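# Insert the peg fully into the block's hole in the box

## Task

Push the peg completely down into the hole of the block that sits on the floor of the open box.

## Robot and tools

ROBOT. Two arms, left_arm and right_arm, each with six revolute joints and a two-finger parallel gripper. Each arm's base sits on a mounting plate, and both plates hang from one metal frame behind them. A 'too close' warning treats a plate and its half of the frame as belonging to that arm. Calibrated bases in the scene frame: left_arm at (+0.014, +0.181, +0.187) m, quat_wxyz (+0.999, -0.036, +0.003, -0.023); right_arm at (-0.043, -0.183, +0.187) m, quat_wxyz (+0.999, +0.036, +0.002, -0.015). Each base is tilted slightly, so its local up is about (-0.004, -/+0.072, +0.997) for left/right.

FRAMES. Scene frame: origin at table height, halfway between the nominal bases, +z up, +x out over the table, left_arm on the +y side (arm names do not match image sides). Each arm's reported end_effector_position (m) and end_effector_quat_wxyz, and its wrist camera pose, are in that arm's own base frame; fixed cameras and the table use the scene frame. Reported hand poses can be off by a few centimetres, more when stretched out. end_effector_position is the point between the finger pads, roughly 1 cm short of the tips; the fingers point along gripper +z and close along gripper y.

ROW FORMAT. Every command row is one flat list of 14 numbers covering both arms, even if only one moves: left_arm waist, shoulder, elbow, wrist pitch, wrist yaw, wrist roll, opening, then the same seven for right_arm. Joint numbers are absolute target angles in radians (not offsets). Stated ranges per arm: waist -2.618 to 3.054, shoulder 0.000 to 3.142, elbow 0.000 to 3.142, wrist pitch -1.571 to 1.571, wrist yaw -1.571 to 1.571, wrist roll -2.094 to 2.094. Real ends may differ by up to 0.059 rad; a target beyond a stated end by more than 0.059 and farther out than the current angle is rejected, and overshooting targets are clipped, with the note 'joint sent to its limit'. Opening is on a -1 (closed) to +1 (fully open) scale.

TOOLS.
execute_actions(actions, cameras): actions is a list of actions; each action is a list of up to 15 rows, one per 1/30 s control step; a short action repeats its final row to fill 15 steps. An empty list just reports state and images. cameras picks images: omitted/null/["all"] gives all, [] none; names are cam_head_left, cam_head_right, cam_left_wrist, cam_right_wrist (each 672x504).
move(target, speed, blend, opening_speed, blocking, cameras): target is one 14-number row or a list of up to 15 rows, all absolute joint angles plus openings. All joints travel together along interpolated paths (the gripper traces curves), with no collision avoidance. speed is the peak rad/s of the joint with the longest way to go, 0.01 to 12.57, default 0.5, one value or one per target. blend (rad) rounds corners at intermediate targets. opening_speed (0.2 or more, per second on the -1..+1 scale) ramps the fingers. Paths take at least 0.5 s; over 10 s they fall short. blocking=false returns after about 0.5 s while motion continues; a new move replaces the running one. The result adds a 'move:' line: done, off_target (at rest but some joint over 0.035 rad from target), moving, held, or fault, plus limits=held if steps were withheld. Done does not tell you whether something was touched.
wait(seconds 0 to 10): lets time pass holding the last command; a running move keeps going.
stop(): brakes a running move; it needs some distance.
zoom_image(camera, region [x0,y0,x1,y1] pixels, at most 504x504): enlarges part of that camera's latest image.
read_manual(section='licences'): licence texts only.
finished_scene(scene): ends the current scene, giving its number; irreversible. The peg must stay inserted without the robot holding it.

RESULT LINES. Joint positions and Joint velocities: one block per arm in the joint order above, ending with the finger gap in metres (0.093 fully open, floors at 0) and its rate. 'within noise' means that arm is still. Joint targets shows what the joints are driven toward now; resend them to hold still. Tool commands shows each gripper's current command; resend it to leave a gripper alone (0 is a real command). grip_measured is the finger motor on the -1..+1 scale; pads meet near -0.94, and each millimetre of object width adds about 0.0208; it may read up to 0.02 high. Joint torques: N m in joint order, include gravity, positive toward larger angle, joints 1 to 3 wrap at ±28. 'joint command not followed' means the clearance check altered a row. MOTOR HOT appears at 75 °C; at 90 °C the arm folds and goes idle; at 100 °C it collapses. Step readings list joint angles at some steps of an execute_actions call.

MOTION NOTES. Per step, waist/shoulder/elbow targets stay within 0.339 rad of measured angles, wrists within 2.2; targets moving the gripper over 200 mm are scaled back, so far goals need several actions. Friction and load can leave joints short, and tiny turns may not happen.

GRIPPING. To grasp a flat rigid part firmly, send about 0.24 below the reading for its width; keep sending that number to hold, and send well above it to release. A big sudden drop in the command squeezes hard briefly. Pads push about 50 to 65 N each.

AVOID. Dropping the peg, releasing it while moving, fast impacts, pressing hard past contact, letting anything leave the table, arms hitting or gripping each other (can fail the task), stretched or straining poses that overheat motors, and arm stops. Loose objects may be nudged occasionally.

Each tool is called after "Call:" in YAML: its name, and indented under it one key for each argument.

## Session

Done. Scene 2.

Call:
execute_actions:
  actions: []

Call:
zoom_image:
  camera: "cam_head_left"
  region: [150, 180, 550, 480]

Call:
zoom_image:
  camera: "cam_head_right"
  region: [150, 180, 550, 480]

Scene clock: 0.00 s.
left_arm: end_effector_position=(+0.3914, +0.0426, +0.0756) grip_measured=+1.000 end_effector_quat_wxyz=(+0.551, -0.064, +0.827, +0.094) | right_arm: end_effector_position=(+0.3717, -0.0222, +0.0974) grip_measured=+1.000 end_effector_quat_wxyz=(+0.587, +0.078, +0.803, -0.067)
Joint positions: left_arm=[0.018 1.617 0.392 0.832 -0.211 0.005 0.093] | right_arm=[0.054 1.489 0.296 0.877 0.253 0.064 0.093]
Joint velocities: within noise
Joint torques (N m): no reading
Heat: left arm: 33 °C; right arm: 30 °C.
Joint targets: left_arm=[0.018 1.610 0.400 0.834 -0.212 0.006] | right_arm=[0.054 1.481 0.307 0.888 0.253 0.064]
Tool commands: left_gripper/opening=+1.0 right_gripper/opening=+1.0

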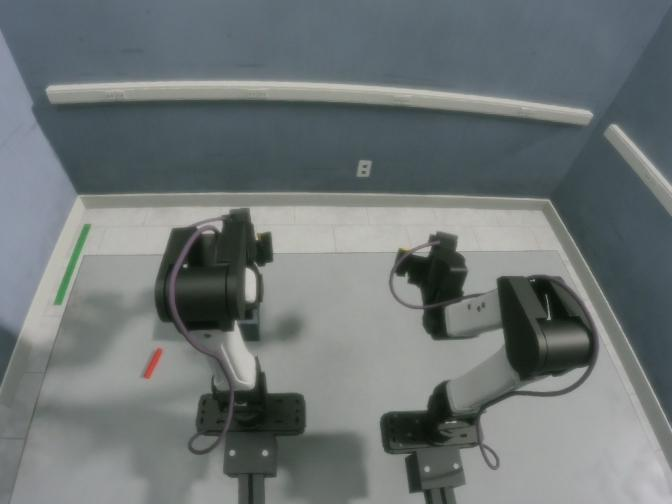

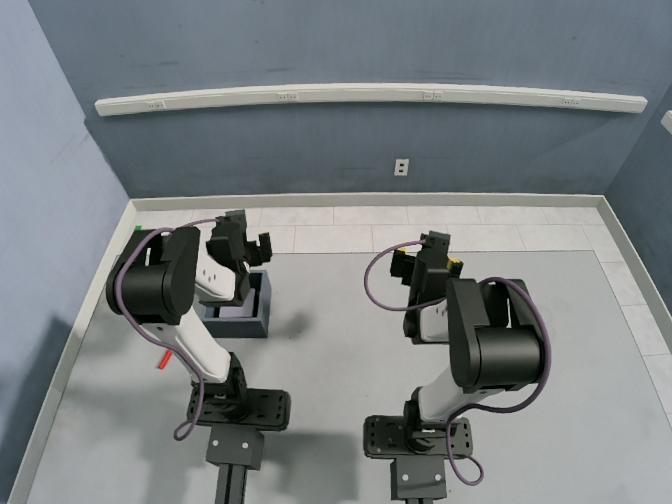

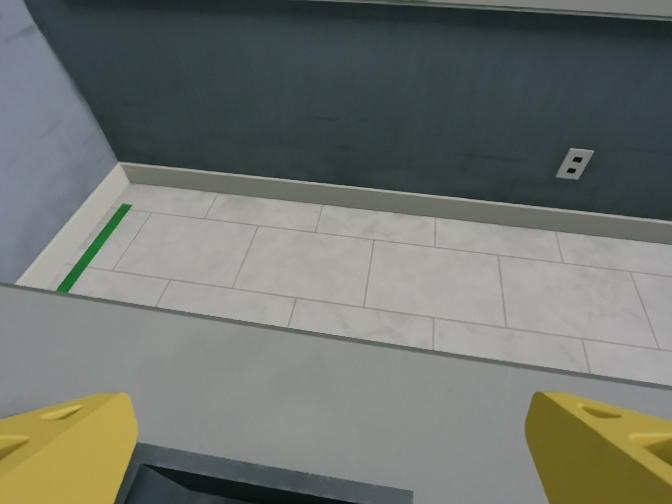

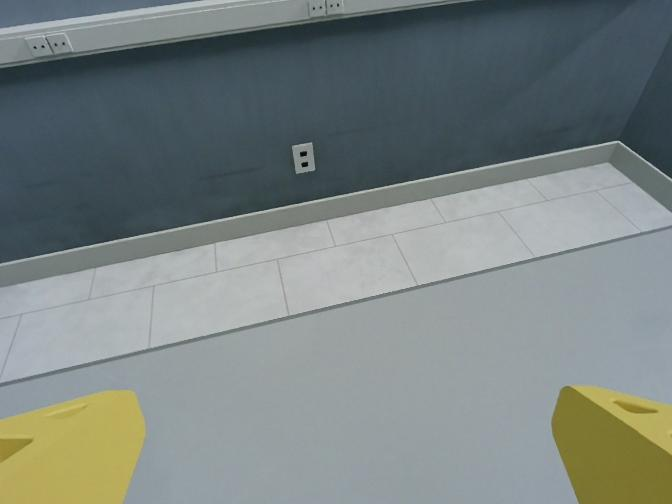

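Scaled by 1.260.

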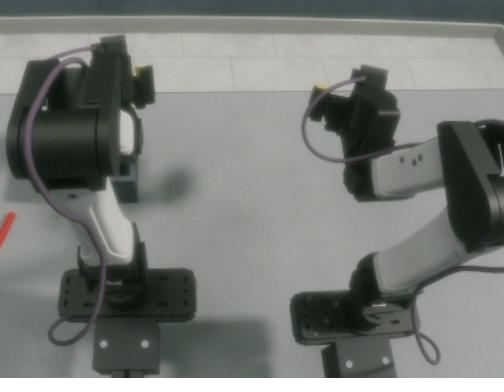

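Scaled by 1.260.

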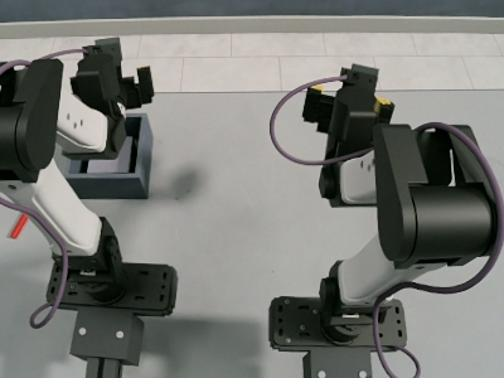

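Call:
move:
  target: [0.6,1.45,0.9,-0.7,0,0,1, 0.054,1.481,0.307,0.888,0.253,0.064,1]
  speed: 1.2
  cameras: ["cam_head_left","cam_left_wrist"]

Scene clock: 22.67 s.
left_arm: end_effector_position=(+0.2444, +0.1666, +0.0529) grip_measured=+1.000 end_effector_quat_wxyz=(+0.129, -0.288, +0.948, +0.044) | right_arm: end_effector_position=(+0.3717, -0.0222, +0.0974) grip_measured=+1.000 end_effector_quat_wxyz=(+0.587, +0.078, +0.803, -0.067)
Joint positions: left_arm=[0.594 1.475 0.871 -0.694 -0.007 0.005 0.093] | right_arm=[0.054 1.489 0.296 0.877 0.253 0.064 0.093]
Joint torques (N m): left_arm=[0.5 -6.42 8.24 0.74 0.1 -0.12] | right_arm=[0.47 -5.09 7.21 1.98 0.1 0.02]
Heat: left arm: 35 °C; right arm: 32 °C.
Joint targets: left_arm=[0.600 1.450 0.900 -0.700 0.000 0.000] | right_arm=[0.054 1.481 0.307 0.888 0.253 0.064]
move: done

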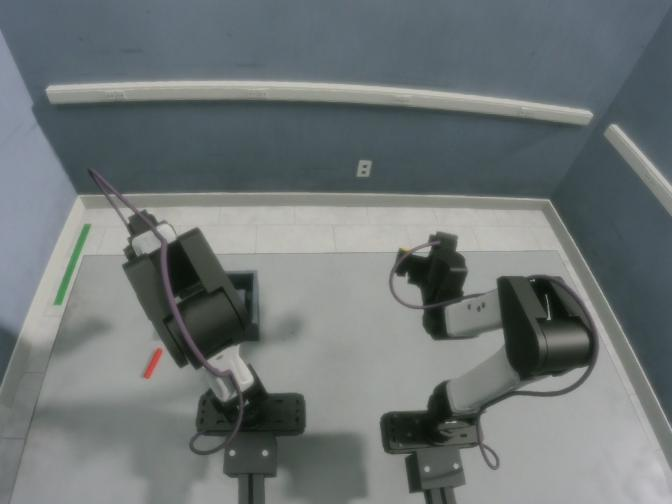

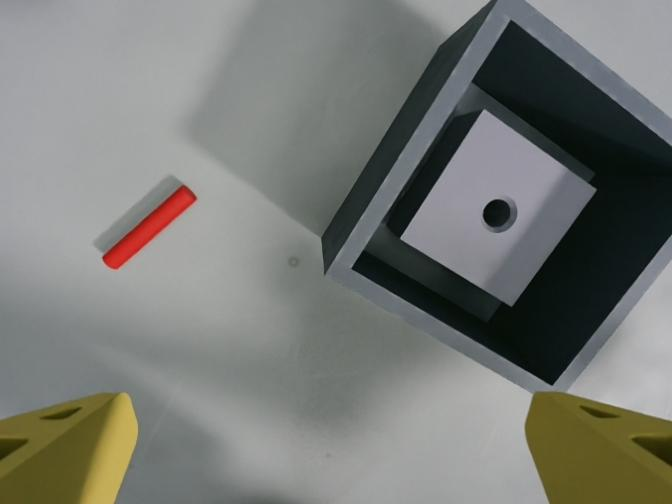

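Call:
move:
  target: [0.806,2.235,1.262,-0.66,-0.267,1.07,1, 0.054,1.481,0.307,0.888,0.253,0.064,1]
  speed: 0.9
  cameras: ["cam_left_wrist"]

Scene clock: 72.40 s.
left_arm: end_effector_position=(+0.2105, +0.2794, -0.0822) grip_measured=+1.000 end_effector_quat_wxyz=(-0.127, +0.133, +0.982, +0.046) | right_arm: end_effector_position=(+0.3717, -0.0222, +0.0974) grip_measured=+1.000 end_effector_quat_wxyz=(+0.587, +0.078, +0.803, -0.067)
Joint positions: left_arm=[0.801 2.22 1.24 -0.67 -0.26 1.06 0.093] | right_arm=[0.054 1.489 0.296 0.877 0.253 0.064 0.093]
Joint torques (N m): left_arm=[0.32 -7.01 5.74 0.06 -0.21 0.04] | right_arm=[0.53 -5.09 7.31 2 0.05 0.05]
Heat: left arm: 36 °C; right arm: 33 °C.
Joint targets: left_arm=[0.806 2.235 1.262 -0.660 -0.267 1.070] | right_arm=[0.054 1.481 0.307 0.888 0.253 0.064]
move: done

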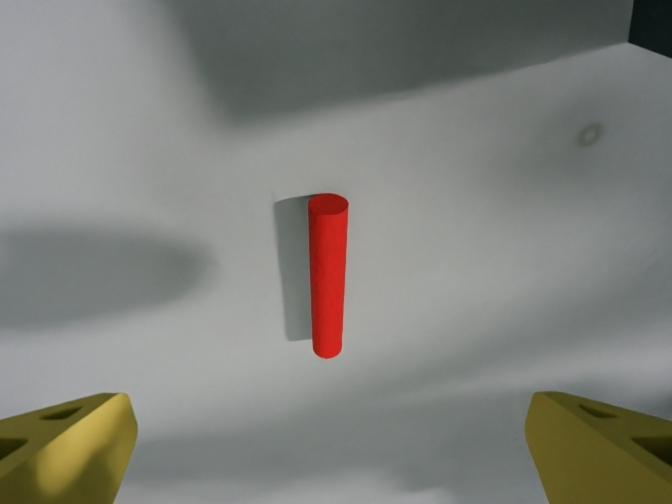

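Call:
move:
  target: [0.831,2.43,1.272,-0.463,-0.267,1.095,1, 0.054,1.481,0.307,0.888,0.253,0.064,1]
  speed: 0.35
  cameras: ["cam_left_wrist"]

Scene clock: 85.30 s.
left_arm: end_effector_position=(+0.2075, +0.2882, -0.1485) grip_measured=+1.000 end_effector_quat_wxyz=(-0.126, +0.134, +0.982, +0.047) | right_arm: end_effector_position=(+0.3717, -0.0222, +0.0974) grip_measured=+1.000 end_effector_quat_wxyz=(+0.587, +0.078, +0.803, -0.067)
Joint positions: left_arm=[0.824 2.414 1.249 -0.476 -0.26 1.086 0.093] | right_arm=[0.054 1.489 0.296 0.877 0.253 0.064 0.093]
Joint torques (N m): left_arm=[0.44 -7.31 4.97 0.09 -0.21 0.05] | right_arm=[0.57 -5.03 7.36 2.02 0.03 0.04]
Heat: left arm: 37 °C; right arm: 33 °C.
Joint targets: left_arm=[0.831 2.430 1.272 -0.463 -0.267 1.095] | right_arm=[0.054 1.481 0.307 0.888 0.253 0.064]
move: done

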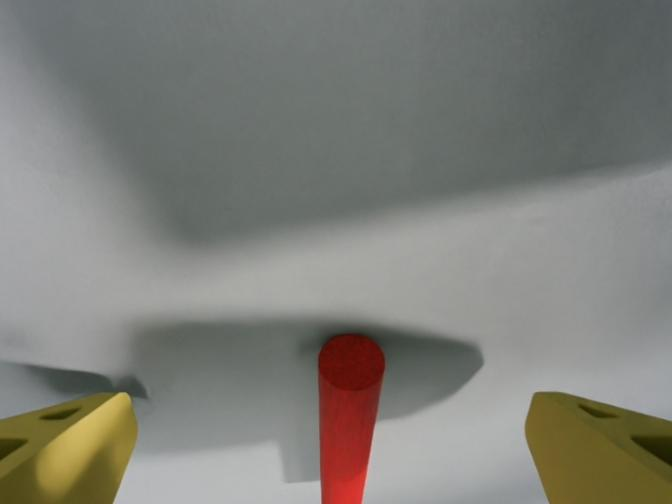

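Call:
move:
  target: [0.838,2.43,1.217,-0.444,-0.267,1.10,1, 0.054,1.481,0.307,0.888,0.253,0.064,1]
  speed: 0.2
  cameras: ["cam_left_wrist"]

Scene clock: 97.67 s.
left_arm: end_effector_position=(+0.2011, +0.2846, -0.1522) grip_measured=+1.000 end_effector_quat_wxyz=(-0.128, +0.133, +0.982, +0.043) | right_arm: end_effector_position=(+0.3717, -0.0222, +0.0974) grip_measured=+1.000 end_effector_quat_wxyz=(+0.587, +0.078, +0.803, -0.067)
Joint positions: left_arm=[0.831 2.414 1.224 -0.457 -0.26 1.091 0.093] | right_arm=[0.054 1.489 0.296 0.877 0.253 0.064 0.093]
Joint torques (N m): left_arm=[0.49 -7.23 2.32 0.08 -0.23 0.04] | right_arm=[0.47 -5.11 7.25 2 0.06 0.04]
Heat: left arm: 39 °C; right arm: 34 °C.
Joint targets: left_arm=[0.838 2.430 1.217 -0.444 -0.267 1.100] | right_arm=[0.054 1.481 0.307 0.888 0.253 0.064]
move: done

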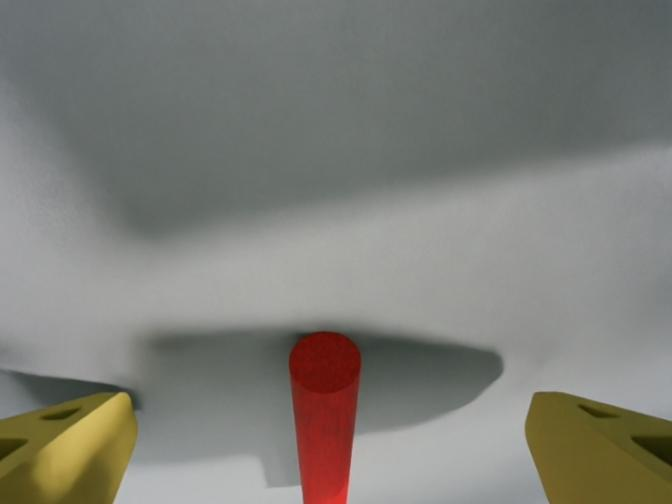

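Call:
move:
  target: [0.838,2.43,1.217,-0.444,-0.267,1.10,-0.9, 0.054,1.481,0.307,0.888,0.253,0.064,1]
  opening_speed: 1.2
  cameras: ["cam_left_wrist"]

Scene clock: 101.60 s.
left_arm: end_effector_position=(+0.2013, +0.2848, -0.1522) grip_measured=-0.810 end_effector_quat_wxyz=(-0.128, +0.133, +0.982, +0.044) | right_arm: end_effector_position=(+0.3717, -0.0222, +0.0974) grip_measured=+1.000 end_effector_quat_wxyz=(+0.587, +0.078, +0.803, -0.067)
Joint positions: left_arm=[0.831 2.414 1.224 -0.456 -0.26 1.091 0.006] | right_arm=[0.054 1.489 0.296 0.877 0.253 0.064 0.093]
Joint torques (N m): left_arm=[0.5 -7.21 2.26 0.09 -0.21 0.05] | right_arm=[0.4 -4.89 7.39 2 0.11 0.04]
Heat: left arm: 39 °C; right arm: 34 °C.
Joint targets: left_arm=[0.838 2.430 1.217 -0.444 -0.267 1.100] | right_arm=[0.054 1.481 0.307 0.888 0.253 0.064]
move: done

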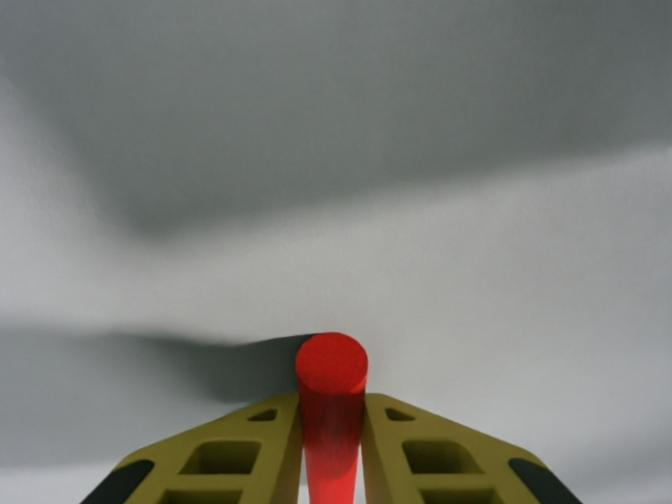

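Call:
move:
  target:
    - [0.83,2.15,1.25,-0.6,-0.2,0.9,-0.9, 0.054,1.481,0.307,0.888,0.253,0.064,1]
    - [0.4,1.7,0.75,0.6,0,0.2,-0.9, 0.054,1.481,0.307,0.888,0.253,0.064,1]
    - [-0.2,1.8,0.7,0.8,0,0.07,-0.9, 0.054,1.481,0.307,0.888,0.253,0.064,1]
    - [-0.3,2.755,1.044,1.46,0,0.07,-0.9, 0.054,1.481,0.307,0.888,0.253,0.064,1]
  speed: [0.5,1.0,1.0,0.6]
  blend: [0.05,0.15,0.15,0]

Call:
zoom_image:
  camera: "cam_head_left"
  region: [220, 180, 400, 330]

Call:
zoom_image:
  camera: "cam_head_right"
  region: [220, 180, 400, 330]

Scene clock: 128.33 s.
left_arm: end_effector_position=(+0.4987, -0.1510, -0.1007) grip_measured=-0.824 end_effector_quat_wxyz=(+0.599, +0.148, +0.784, -0.065) | right_arm: end_effector_position=(+0.3717, -0.0222, +0.0974) grip_measured=+1.000 end_effector_quat_wxyz=(+0.587, +0.078, +0.803, -0.067)
Joint positions: left_arm=[-0.294 2.741 1.028 1.436 0.001 0.078 0.006] | right_arm=[0.054 1.489 0.296 0.877 0.253 0.064 0.093]
Joint torques (N m): left_arm=[-0.94 -7.91 3.64 2.54 0.02 -0.13] | right_arm=[0.47 -4.97 7.39 2.01 0.07 0.04]
Heat: left arm: 40 °C; right arm: 35 °C.
Joint targets: left_arm=[-0.300 2.755 1.044 1.460 0.000 0.070] | right_arm=[0.054 1.481 0.307 0.888 0.253 0.064]
move: done

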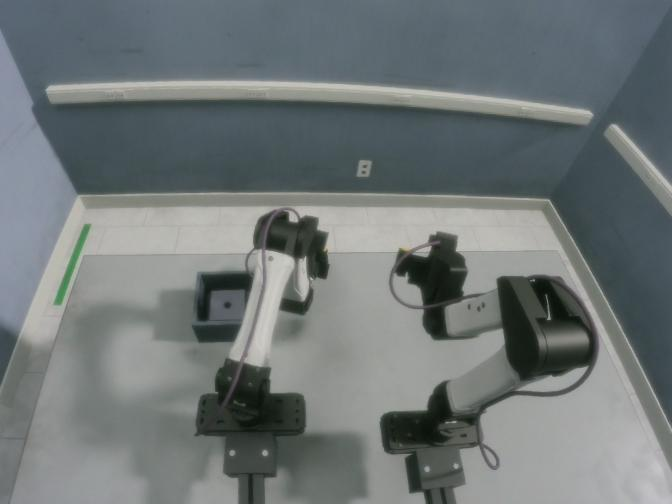

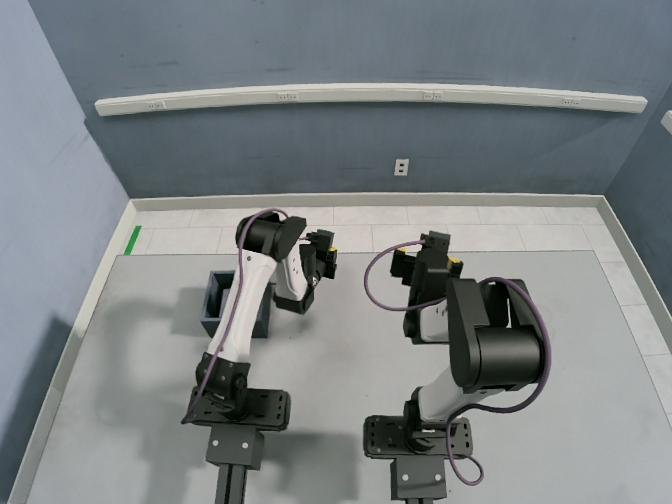

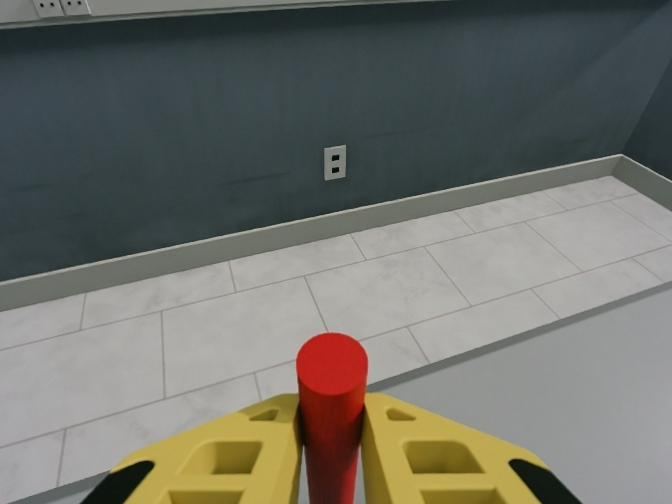

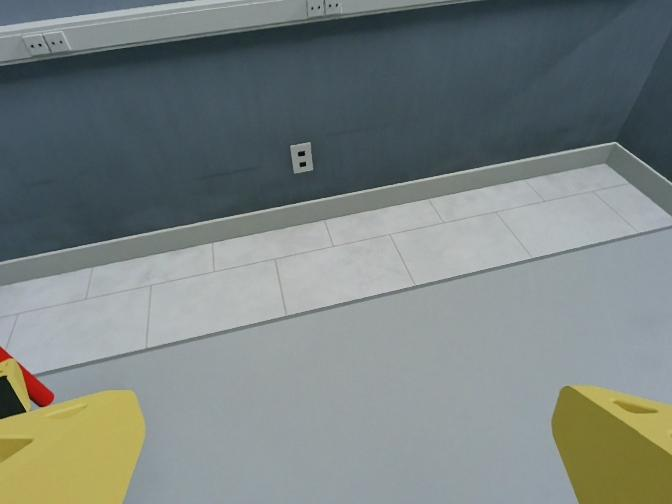

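Scaled by 2.800.

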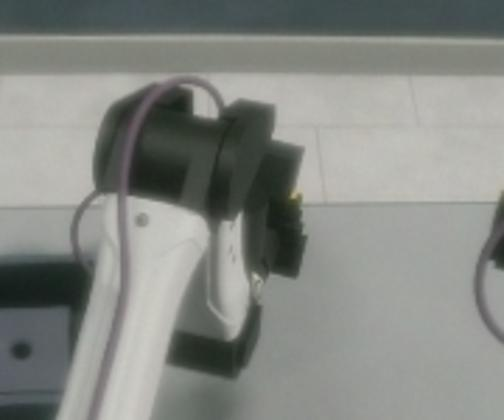

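Scaled by 2.800.

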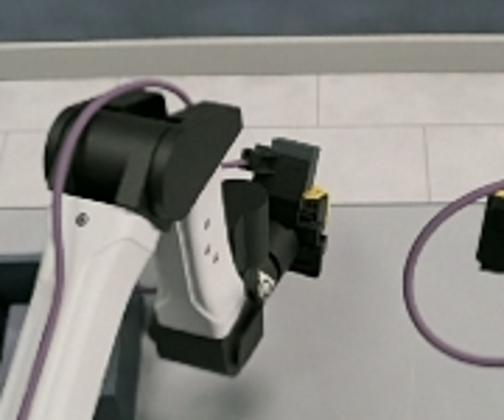

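Call:
move:
  target: [-0.3,2.755,1.044,1.46,0,0.07,-0.9, 0.054,1.481,0.307,0.97,-0.15,0.064,1]
  speed: 0.8
  cameras: ["cam_right_wrist"]

Scene clock: 136.10 s.
left_arm: end_effector_position=(+0.4988, -0.1510, -0.1005) grip_measured=-0.824 end_effector_quat_wxyz=(+0.600, +0.147, +0.784, -0.065) | right_arm: end_effector_position=(+0.3764, +0.0431, +0.1121) grip_measured=+1.000 end_effector_quat_wxyz=(+0.609, -0.038, +0.787, +0.090)
Joint positions: left_arm=[-0.294 2.741 1.028 1.436 0.001 0.078 0.006] | right_arm=[0.054 1.489 0.296 0.946 -0.137 0.064 0.093]
Joint torques (N m): left_arm=[-1.02 -7.87 3.7 2.52 0.02 -0.12] | right_arm=[0.39 -5.09 7.39 2.17 -0.13 0.06]
Heat: left arm: 40 °C; right arm: 35 °C.
Joint targets: left_arm=[-0.300 2.755 1.044 1.460 0.000 0.070] | right_arm=[0.054 1.481 0.307 0.970 -0.150 0.064]
move: done

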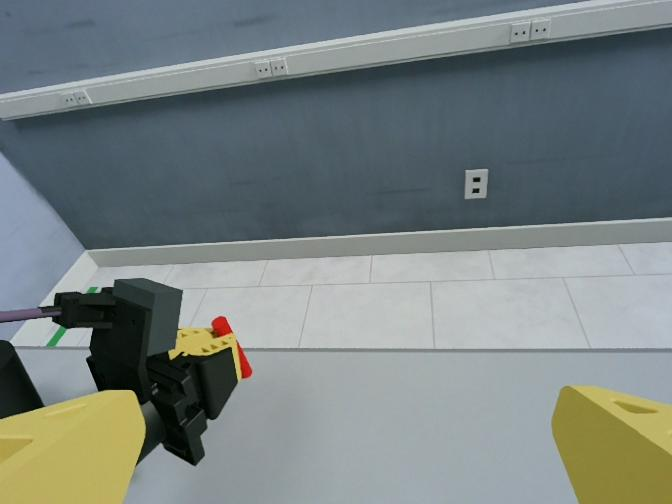

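Call:
move:
  target: [-0.3,2.819,1.078,1.50,0,0.07,-0.9, 0.054,1.481,0.307,0.97,-0.15,0.064,1]
  speed: 0.15
  cameras: ["cam_right_wrist"]

Call:
zoom_image:
  camera: "cam_right_wrist"
  region: [140, 280, 340, 430]

Scene clock: 152.80 s.
left_arm: end_effector_position=(+0.4974, -0.1506, -0.1165) grip_measured=-0.824 end_effector_quat_wxyz=(+0.598, +0.148, +0.785, -0.065) | right_arm: end_effector_position=(+0.3765, +0.0433, +0.1123) grip_measured=+1.000 end_effector_quat_wxyz=(+0.609, -0.038, +0.787, +0.090)
Joint positions: left_arm=[-0.294 2.799 1.06 1.459 0.001 0.078 0.006] | right_arm=[0.054 1.489 0.296 0.947 -0.137 0.064 0.093]
Joint torques (N m): left_arm=[-0.92 -7.51 3.71 2.72 0.02 -0.12] | right_arm=[0.61 -5.09 7.28 2.2 -0.16 0.05]
Heat: left arm: 41 °C; right arm: 36 °C.
Joint targets: left_arm=[-0.300 2.819 1.078 1.500 0.000 0.070] | right_arm=[0.054 1.481 0.307 0.970 -0.150 0.064]
move: off_target (left_arm); left_arm: the wrist pitch is farthest, 0.041 rad from its target

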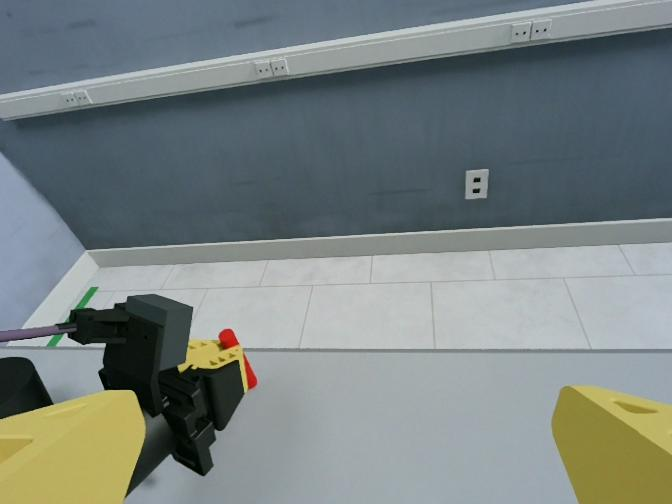

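Scaled by 2.520.

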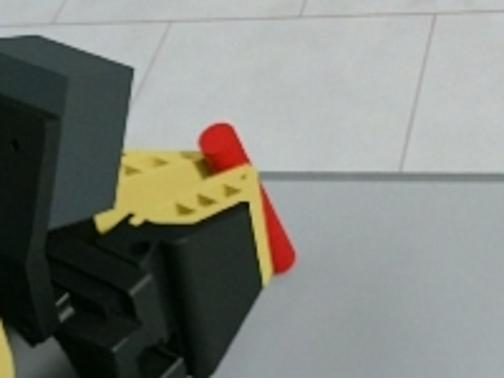

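Call:
move:
  target: [-0.3,2.845,1.093,1.52,0,0.07,-0.9, 0.054,1.481,0.307,0.97,-0.15,0.064,1]
  speed: 0.1
  cameras: ["cam_right_wrist","cam_left_wrist"]

Call:
zoom_image:
  camera: "cam_right_wrist"
  region: [140, 280, 340, 430]

Scene clock: 158.40 s.
left_arm: end_effector_position=(+0.4971, -0.1505, -0.1238) grip_measured=-0.824 end_effector_quat_wxyz=(+0.596, +0.148, +0.786, -0.065) | right_arm: end_effector_position=(+0.3764, +0.0433, +0.1123) grip_measured=+1.000 end_effector_quat_wxyz=(+0.609, -0.038, +0.787, +0.090)
Joint positions: left_arm=[-0.294 2.824 1.076 1.463 0.001 0.078 0.006] | right_arm=[0.054 1.489 0.296 0.947 -0.138 0.064 0.093]
Joint torques (N m): left_arm=[-0.96 -7.38 3.59 2.88 0.02 -0.12] | right_arm=[0.58 -5.08 7.34 2.11 -0.13 0.03]
Heat: left arm: 40 °C; right arm: 36 °C.
Joint targets: left_arm=[-0.300 2.845 1.093 1.520 0.000 0.070] | right_arm=[0.054 1.481 0.307 0.970 -0.150 0.064]
move: off_target (left_arm); left_arm: the wrist pitch is farthest, 0.057 rad from its target
Images, in order (width x height): cam_left_wrist 672x504, cam_right_wrist 672x504.

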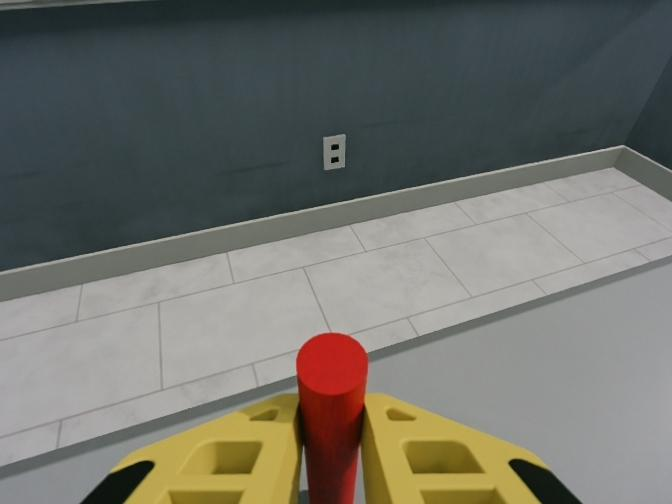

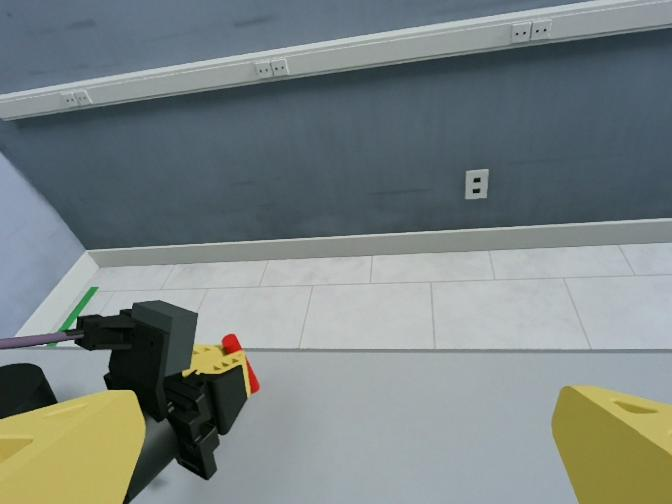

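Scaled by 2.520.

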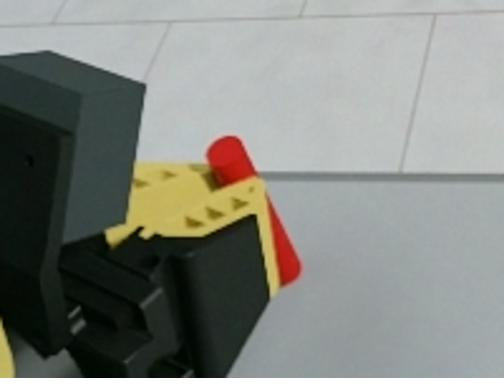

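Call:
move:
  target: [-0.3,2.873,1.11,1.545,0,0.07,-0.9, 0.054,1.481,0.307,0.97,-0.15,0.064,1]
  speed: 0.1
  cameras: ["cam_right_wrist","cam_left_wrist"]

Call:
zoom_image:
  camera: "cam_right_wrist"
  region: [140, 280, 340, 430]

Scene clock: 162.90 s.
left_arm: end_effector_position=(+0.5000, -0.1514, -0.1258) grip_measured=-0.824 end_effector_quat_wxyz=(+0.600, +0.147, +0.783, -0.066) | right_arm: end_effector_position=(+0.3764, +0.0433, +0.1123) grip_measured=+1.000 end_effector_quat_wxyz=(+0.609, -0.038, +0.787, +0.090)
Joint positions: left_arm=[-0.294 2.842 1.098 1.471 0.001 0.078 0.006] | right_arm=[0.054 1.489 0.296 0.947 -0.138 0.064 0.093]
Joint torques (N m): left_arm=[-0.99 -6.69 3.23 3.09 0.01 -0.15] | right_arm=[0.43 -5.19 7.23 2.16 -0.14 0.01]
Heat: left arm: 41 °C; right arm: 36 °C.
Joint targets: left_arm=[-0.300 2.873 1.110 1.545 0.000 0.070] | right_arm=[0.054 1.481 0.307 0.970 -0.150 0.064]
move: off_target (left_arm); left_arm: the wrist pitch is farthest, 0.074 rad from its target
Images, in order (width x height): cam_left_wrist 672x504, cam_right_wrist 672x504.

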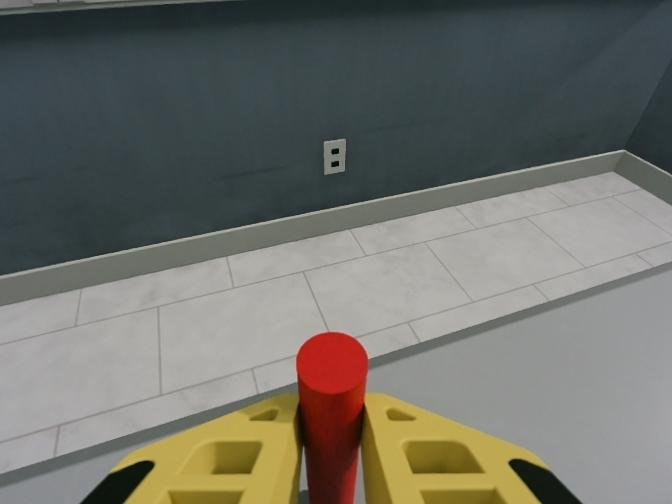

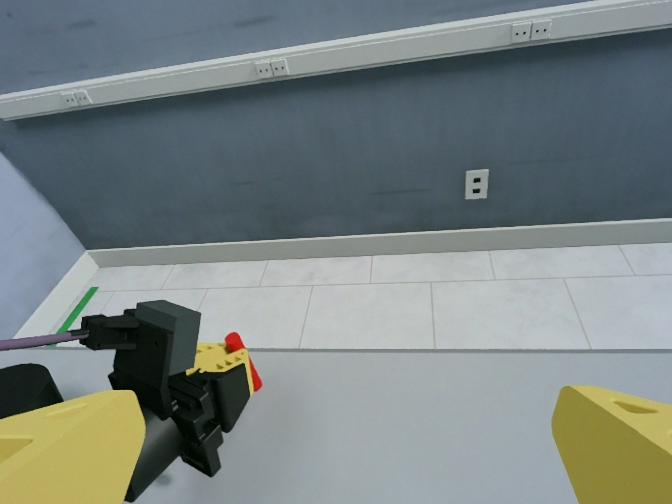

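Scaled by 2.520.

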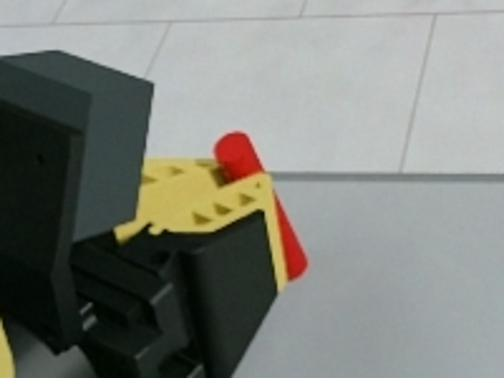

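Call:
move:
  target: [-0.3,2.853,1.11,1.50,0,0.07,-0.9, 0.054,1.481,0.307,0.97,-0.15,0.064,1]
  speed: 0.1
  cameras: []

Call:
move:
  target: [-0.3,2.853,1.11,1.50,0,0.07,-0.3, 0.054,1.481,0.307,0.97,-0.15,0.064,1]
  opening_speed: 0.4
  cameras: ["cam_right_wrist","cam_left_wrist"]

Call:
zoom_image:
  camera: "cam_right_wrist"
  region: [140, 280, 340, 430]

Scene clock: 169.43 s.
left_arm: end_effector_position=(+0.4999, -0.1513, -0.1262) grip_measured=-0.824 end_effector_quat_wxyz=(+0.600, +0.147, +0.784, -0.065) | right_arm: end_effector_position=(+0.3764, +0.0433, +0.1123) grip_measured=+1.000 end_effector_quat_wxyz=(+0.609, -0.038, +0.787, +0.090)
Joint positions: left_arm=[-0.294 2.842 1.098 1.469 0.001 0.078 0.006] | right_arm=[0.054 1.489 0.296 0.947 -0.138 0.064 0.093]
Joint torques (N m): left_arm=[-0.99 -8.36 3.22 2.62 0.02 -0.13] | right_arm=[0.54 -5.05 7.46 2.15 -0.12 0.03]
Heat: left arm: 40 °C; right arm: 37 °C.
Joint targets: left_arm=[-0.300 2.853 1.110 1.500 0.000 0.070] | right_arm=[0.054 1.481 0.307 0.970 -0.150 0.064]
move: done

Scene clock: 171.13 s.
left_arm: end_effector_position=(+0.4995, -0.1512, -0.1278) grip_measured=-0.302 end_effector_quat_wxyz=(+0.597, +0.148, +0.786, -0.065) | right_arm: end_effector_position=(+0.3765, +0.0433, +0.1124) grip_measured=+1.000 end_effector_quat_wxyz=(+0.609, -0.038, +0.787, +0.090)
Joint positions: left_arm=[-0.294 2.842 1.098 1.462 0.001 0.078 0.031] | right_arm=[0.054 1.489 0.296 0.947 -0.138 0.064 0.093]
Joint torques (N m): left_arm=[-0.95 -8.29 3.18 2.66 0 -0.13] | right_arm=[0.49 -5.04 7.34 2.17 -0.17 0.02]
Heat: left arm: 40 °C; right arm: 37 °C.
Joint targets: left_arm=[-0.300 2.853 1.110 1.500 0.000 0.070] | right_arm=[0.054 1.481 0.307 0.970 -0.150 0.064]
move: off_target (left_arm); left_arm: the wrist pitch is farthest, 0.038 rad from its target
Images, in order (width x height): cam_left_wrist 672x504, cam_right_wrist 672x504.

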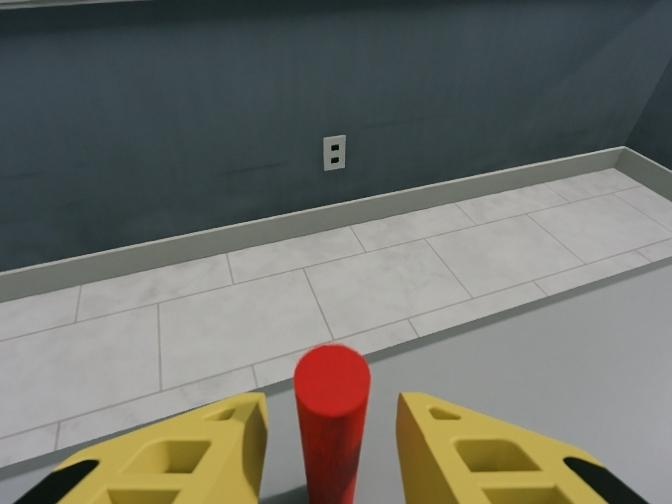

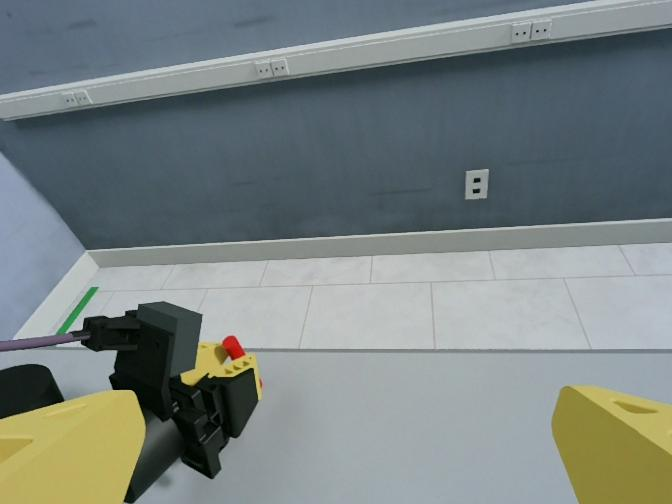

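Scaled by 2.520.

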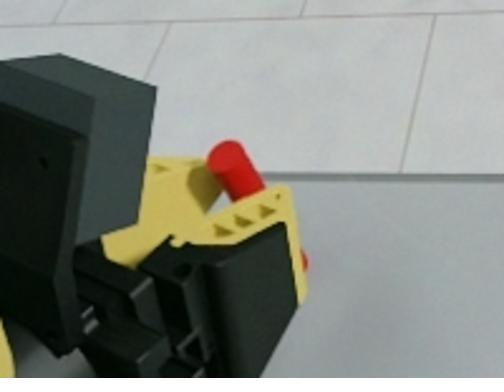

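Call:
wait:
  seconds: 0.5
  cameras: ["cam_right_wrist","cam_left_wrist"]

Call:
zoom_image:
  camera: "cam_right_wrist"
  region: [190, 310, 290, 410]

Call:
zoom_image:
  camera: "cam_left_wrist"
  region: [232, 304, 432, 504]

Scene clock: 176.50 s.
left_arm: end_effector_position=(+0.4995, -0.1512, -0.1278) grip_measured=-0.302 end_effector_quat_wxyz=(+0.597, +0.148, +0.786, -0.065) | right_arm: end_effector_position=(+0.3765, +0.0433, +0.1124) grip_measured=+1.000 end_effector_quat_wxyz=(+0.609, -0.038, +0.787, +0.090)
Joint positions: left_arm=[-0.294 2.842 1.098 1.462 0.001 0.078 0.031] | right_arm=[0.054 1.489 0.296 0.947 -0.138 0.064 0.093]
Joint torques (N m): left_arm=[-0.94 -8.32 3.22 2.65 0 -0.14] | right_arm=[0.47 -5.05 7.43 2.13 -0.14 0.03]
Heat: left arm: 40 °C; right arm: 37 °C.
Joint targets: left_arm=[-0.300 2.853 1.110 1.500 0.000 0.070] | right_arm=[0.054 1.481 0.307 0.970 -0.150 0.064]
Tool commands: left_gripper/opening=-0.3 right_gripper/opening=+1.0
wait: 0.50 s; at rest from the start
Images, in order (width x height): cam_left_wrist 672x504, cam_right_wrist 672x504.

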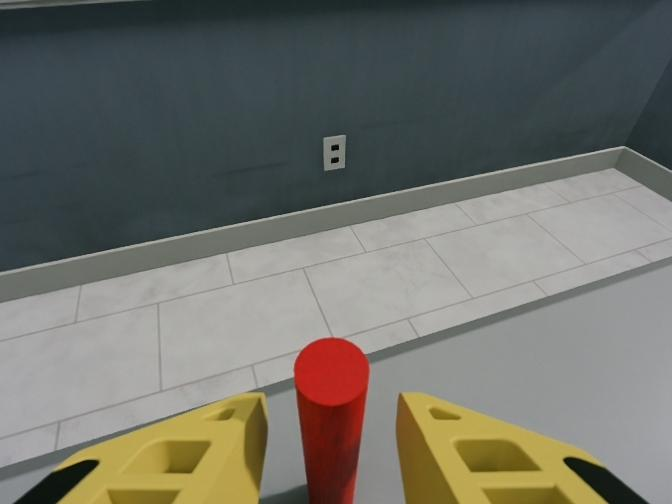

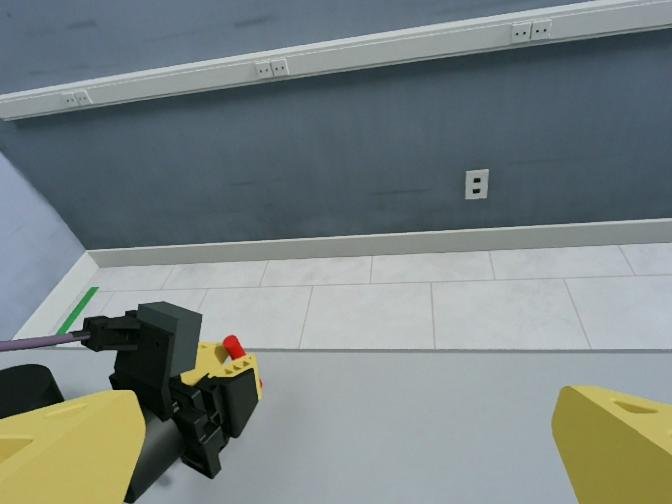

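Scaled by 5.040.

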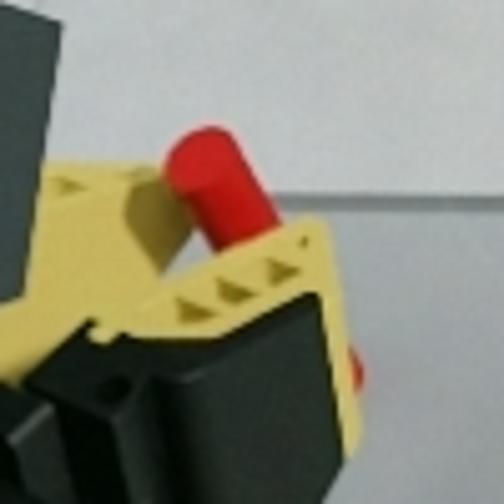

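Scaled by 2.520.

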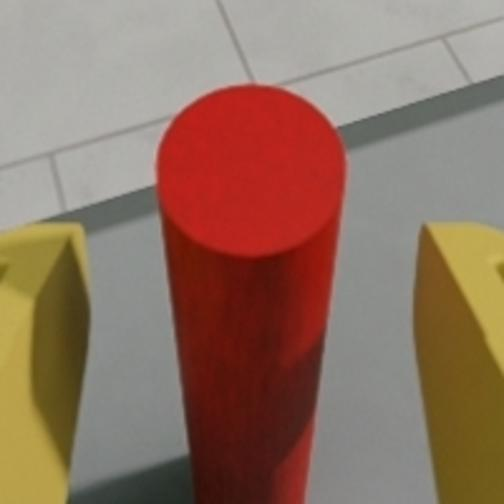

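Call:
move:
  target: [-0.3,2.853,1.11,1.50,0,0.07,1, 0.054,1.481,0.307,0.97,-0.15,0.064,1]
  opening_speed: 1.5
  cameras: []

Call:
move:
  target:
    - [-0.3,2.63,0.99,1.36,0,0.07,1, 0.054,1.481,0.307,0.97,-0.15,0.064,1]
    - [-0.3,2.40,0.88,1.25,0,0.07,1, 0.054,1.481,0.307,0.97,-0.15,0.064,1]
    - [-0.317,2.1,1.3,-0.1,-0.07,0,1, 0.054,1.481,0.307,0.97,-0.15,0.064,1]
    - [-0.317,2.482,1.965,-0.83,-0.07,0,1, 0.054,1.481,0.307,0.97,-0.15,0.064,1]
  speed: [0.3,0.3,0.8,0.6]
  blend: [0.02,0.05,0.1,0]

Call:
zoom_image:
  camera: "cam_head_right"
  region: [250, 180, 400, 330]

Scene clock: 203.73 s.
left_arm: end_effector_position=(+0.4995, -0.1512, -0.1278) grip_measured=+1.000 end_effector_quat_wxyz=(+0.597, +0.148, +0.786, -0.065) | right_arm: end_effector_position=(+0.3765, +0.0433, +0.1124) grip_measured=+1.000 end_effector_quat_wxyz=(+0.609, -0.038, +0.787, +0.090)
Joint positions: left_arm=[-0.294 2.842 1.098 1.462 0.001 0.077 0.093] | right_arm=[0.054 1.489 0.296 0.947 -0.138 0.064 0.093]
Joint torques (N m): left_arm=[-1.01 -8.34 3.22 2.68 0.02 -0.12] | right_arm=[0.38 -5.05 7.39 2.16 -0.17 0.03]
Heat: left arm: 41 °C; right arm: 38 °C.
Joint targets: left_arm=[-0.300 2.853 1.110 1.500 0.000 0.070] | right_arm=[0.054 1.481 0.307 0.970 -0.150 0.064]
move: off_target (left_arm); left_arm: the wrist pitch is farthest, 0.038 rad from its target

Scene clock: 208.93 s.
left_arm: end_effector_position=(+0.4986, -0.1482, -0.0267) grip_measured=+1.000 end_effector_quat_wxyz=(+0.114, +0.154, +0.981, +0.013) | right_arm: end_effector_position=(+0.3765, +0.0433, +0.1124) grip_measured=+1.000 end_effector_quat_wxyz=(+0.609, -0.038, +0.787, +0.090)
Joint positions: left_arm=[-0.309 2.458 1.933 -0.824 -0.06 0.009 0.093] | right_arm=[0.054 1.489 0.296 0.947 -0.138 0.064 0.093]
Joint torques (N m): left_arm=[-1.24 -9.07 8.73 0.74 -0.12 -0.14] | right_arm=[0.53 -5.15 7.5 2.14 -0.11 0.04]
Heat: left arm: 42 °C; right arm: 38 °C.
Joint targets: left_arm=[-0.317 2.482 1.965 -0.830 -0.070 0.000] | right_arm=[0.054 1.481 0.307 0.970 -0.150 0.064]
move: done

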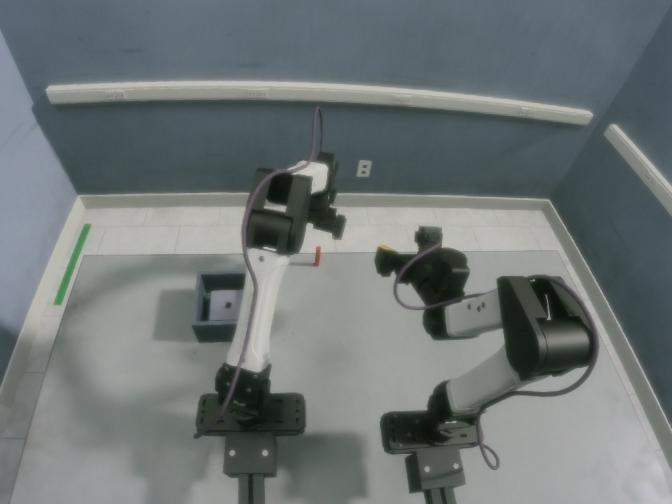

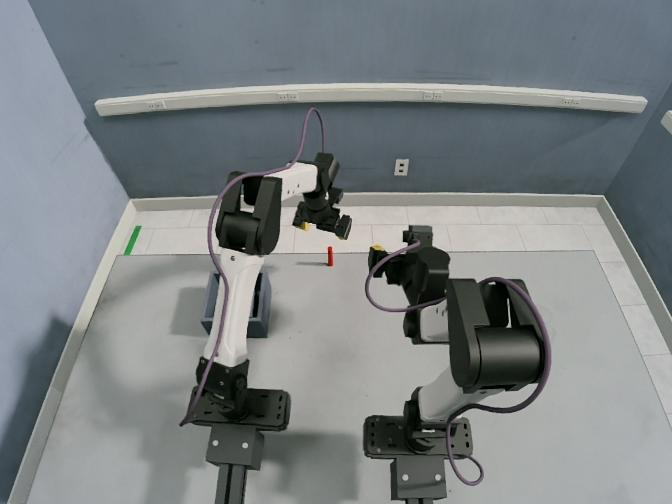

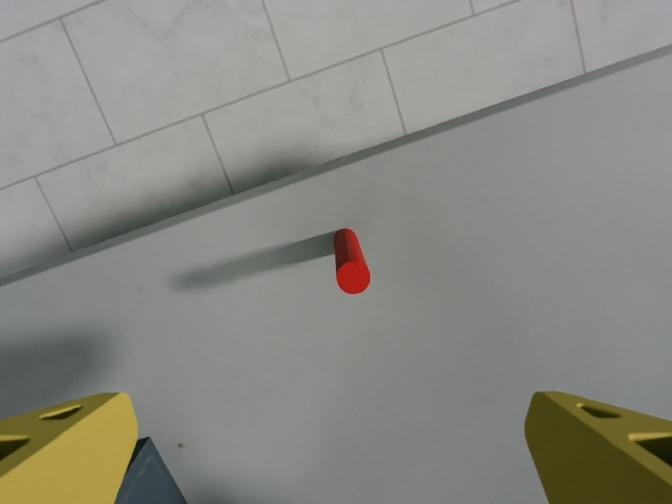

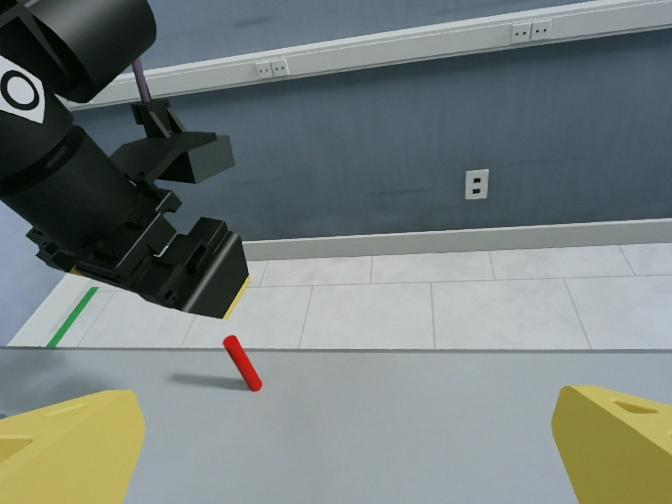

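Scaled by 3.360.

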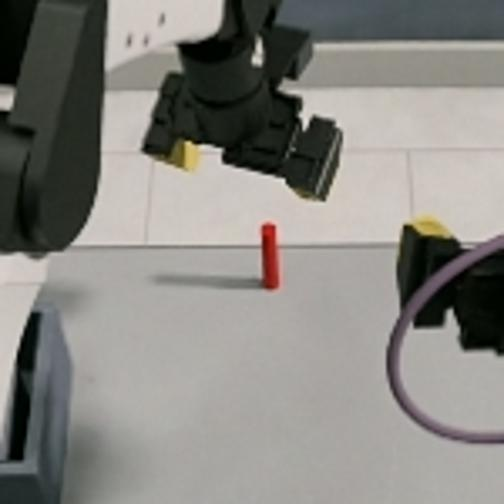

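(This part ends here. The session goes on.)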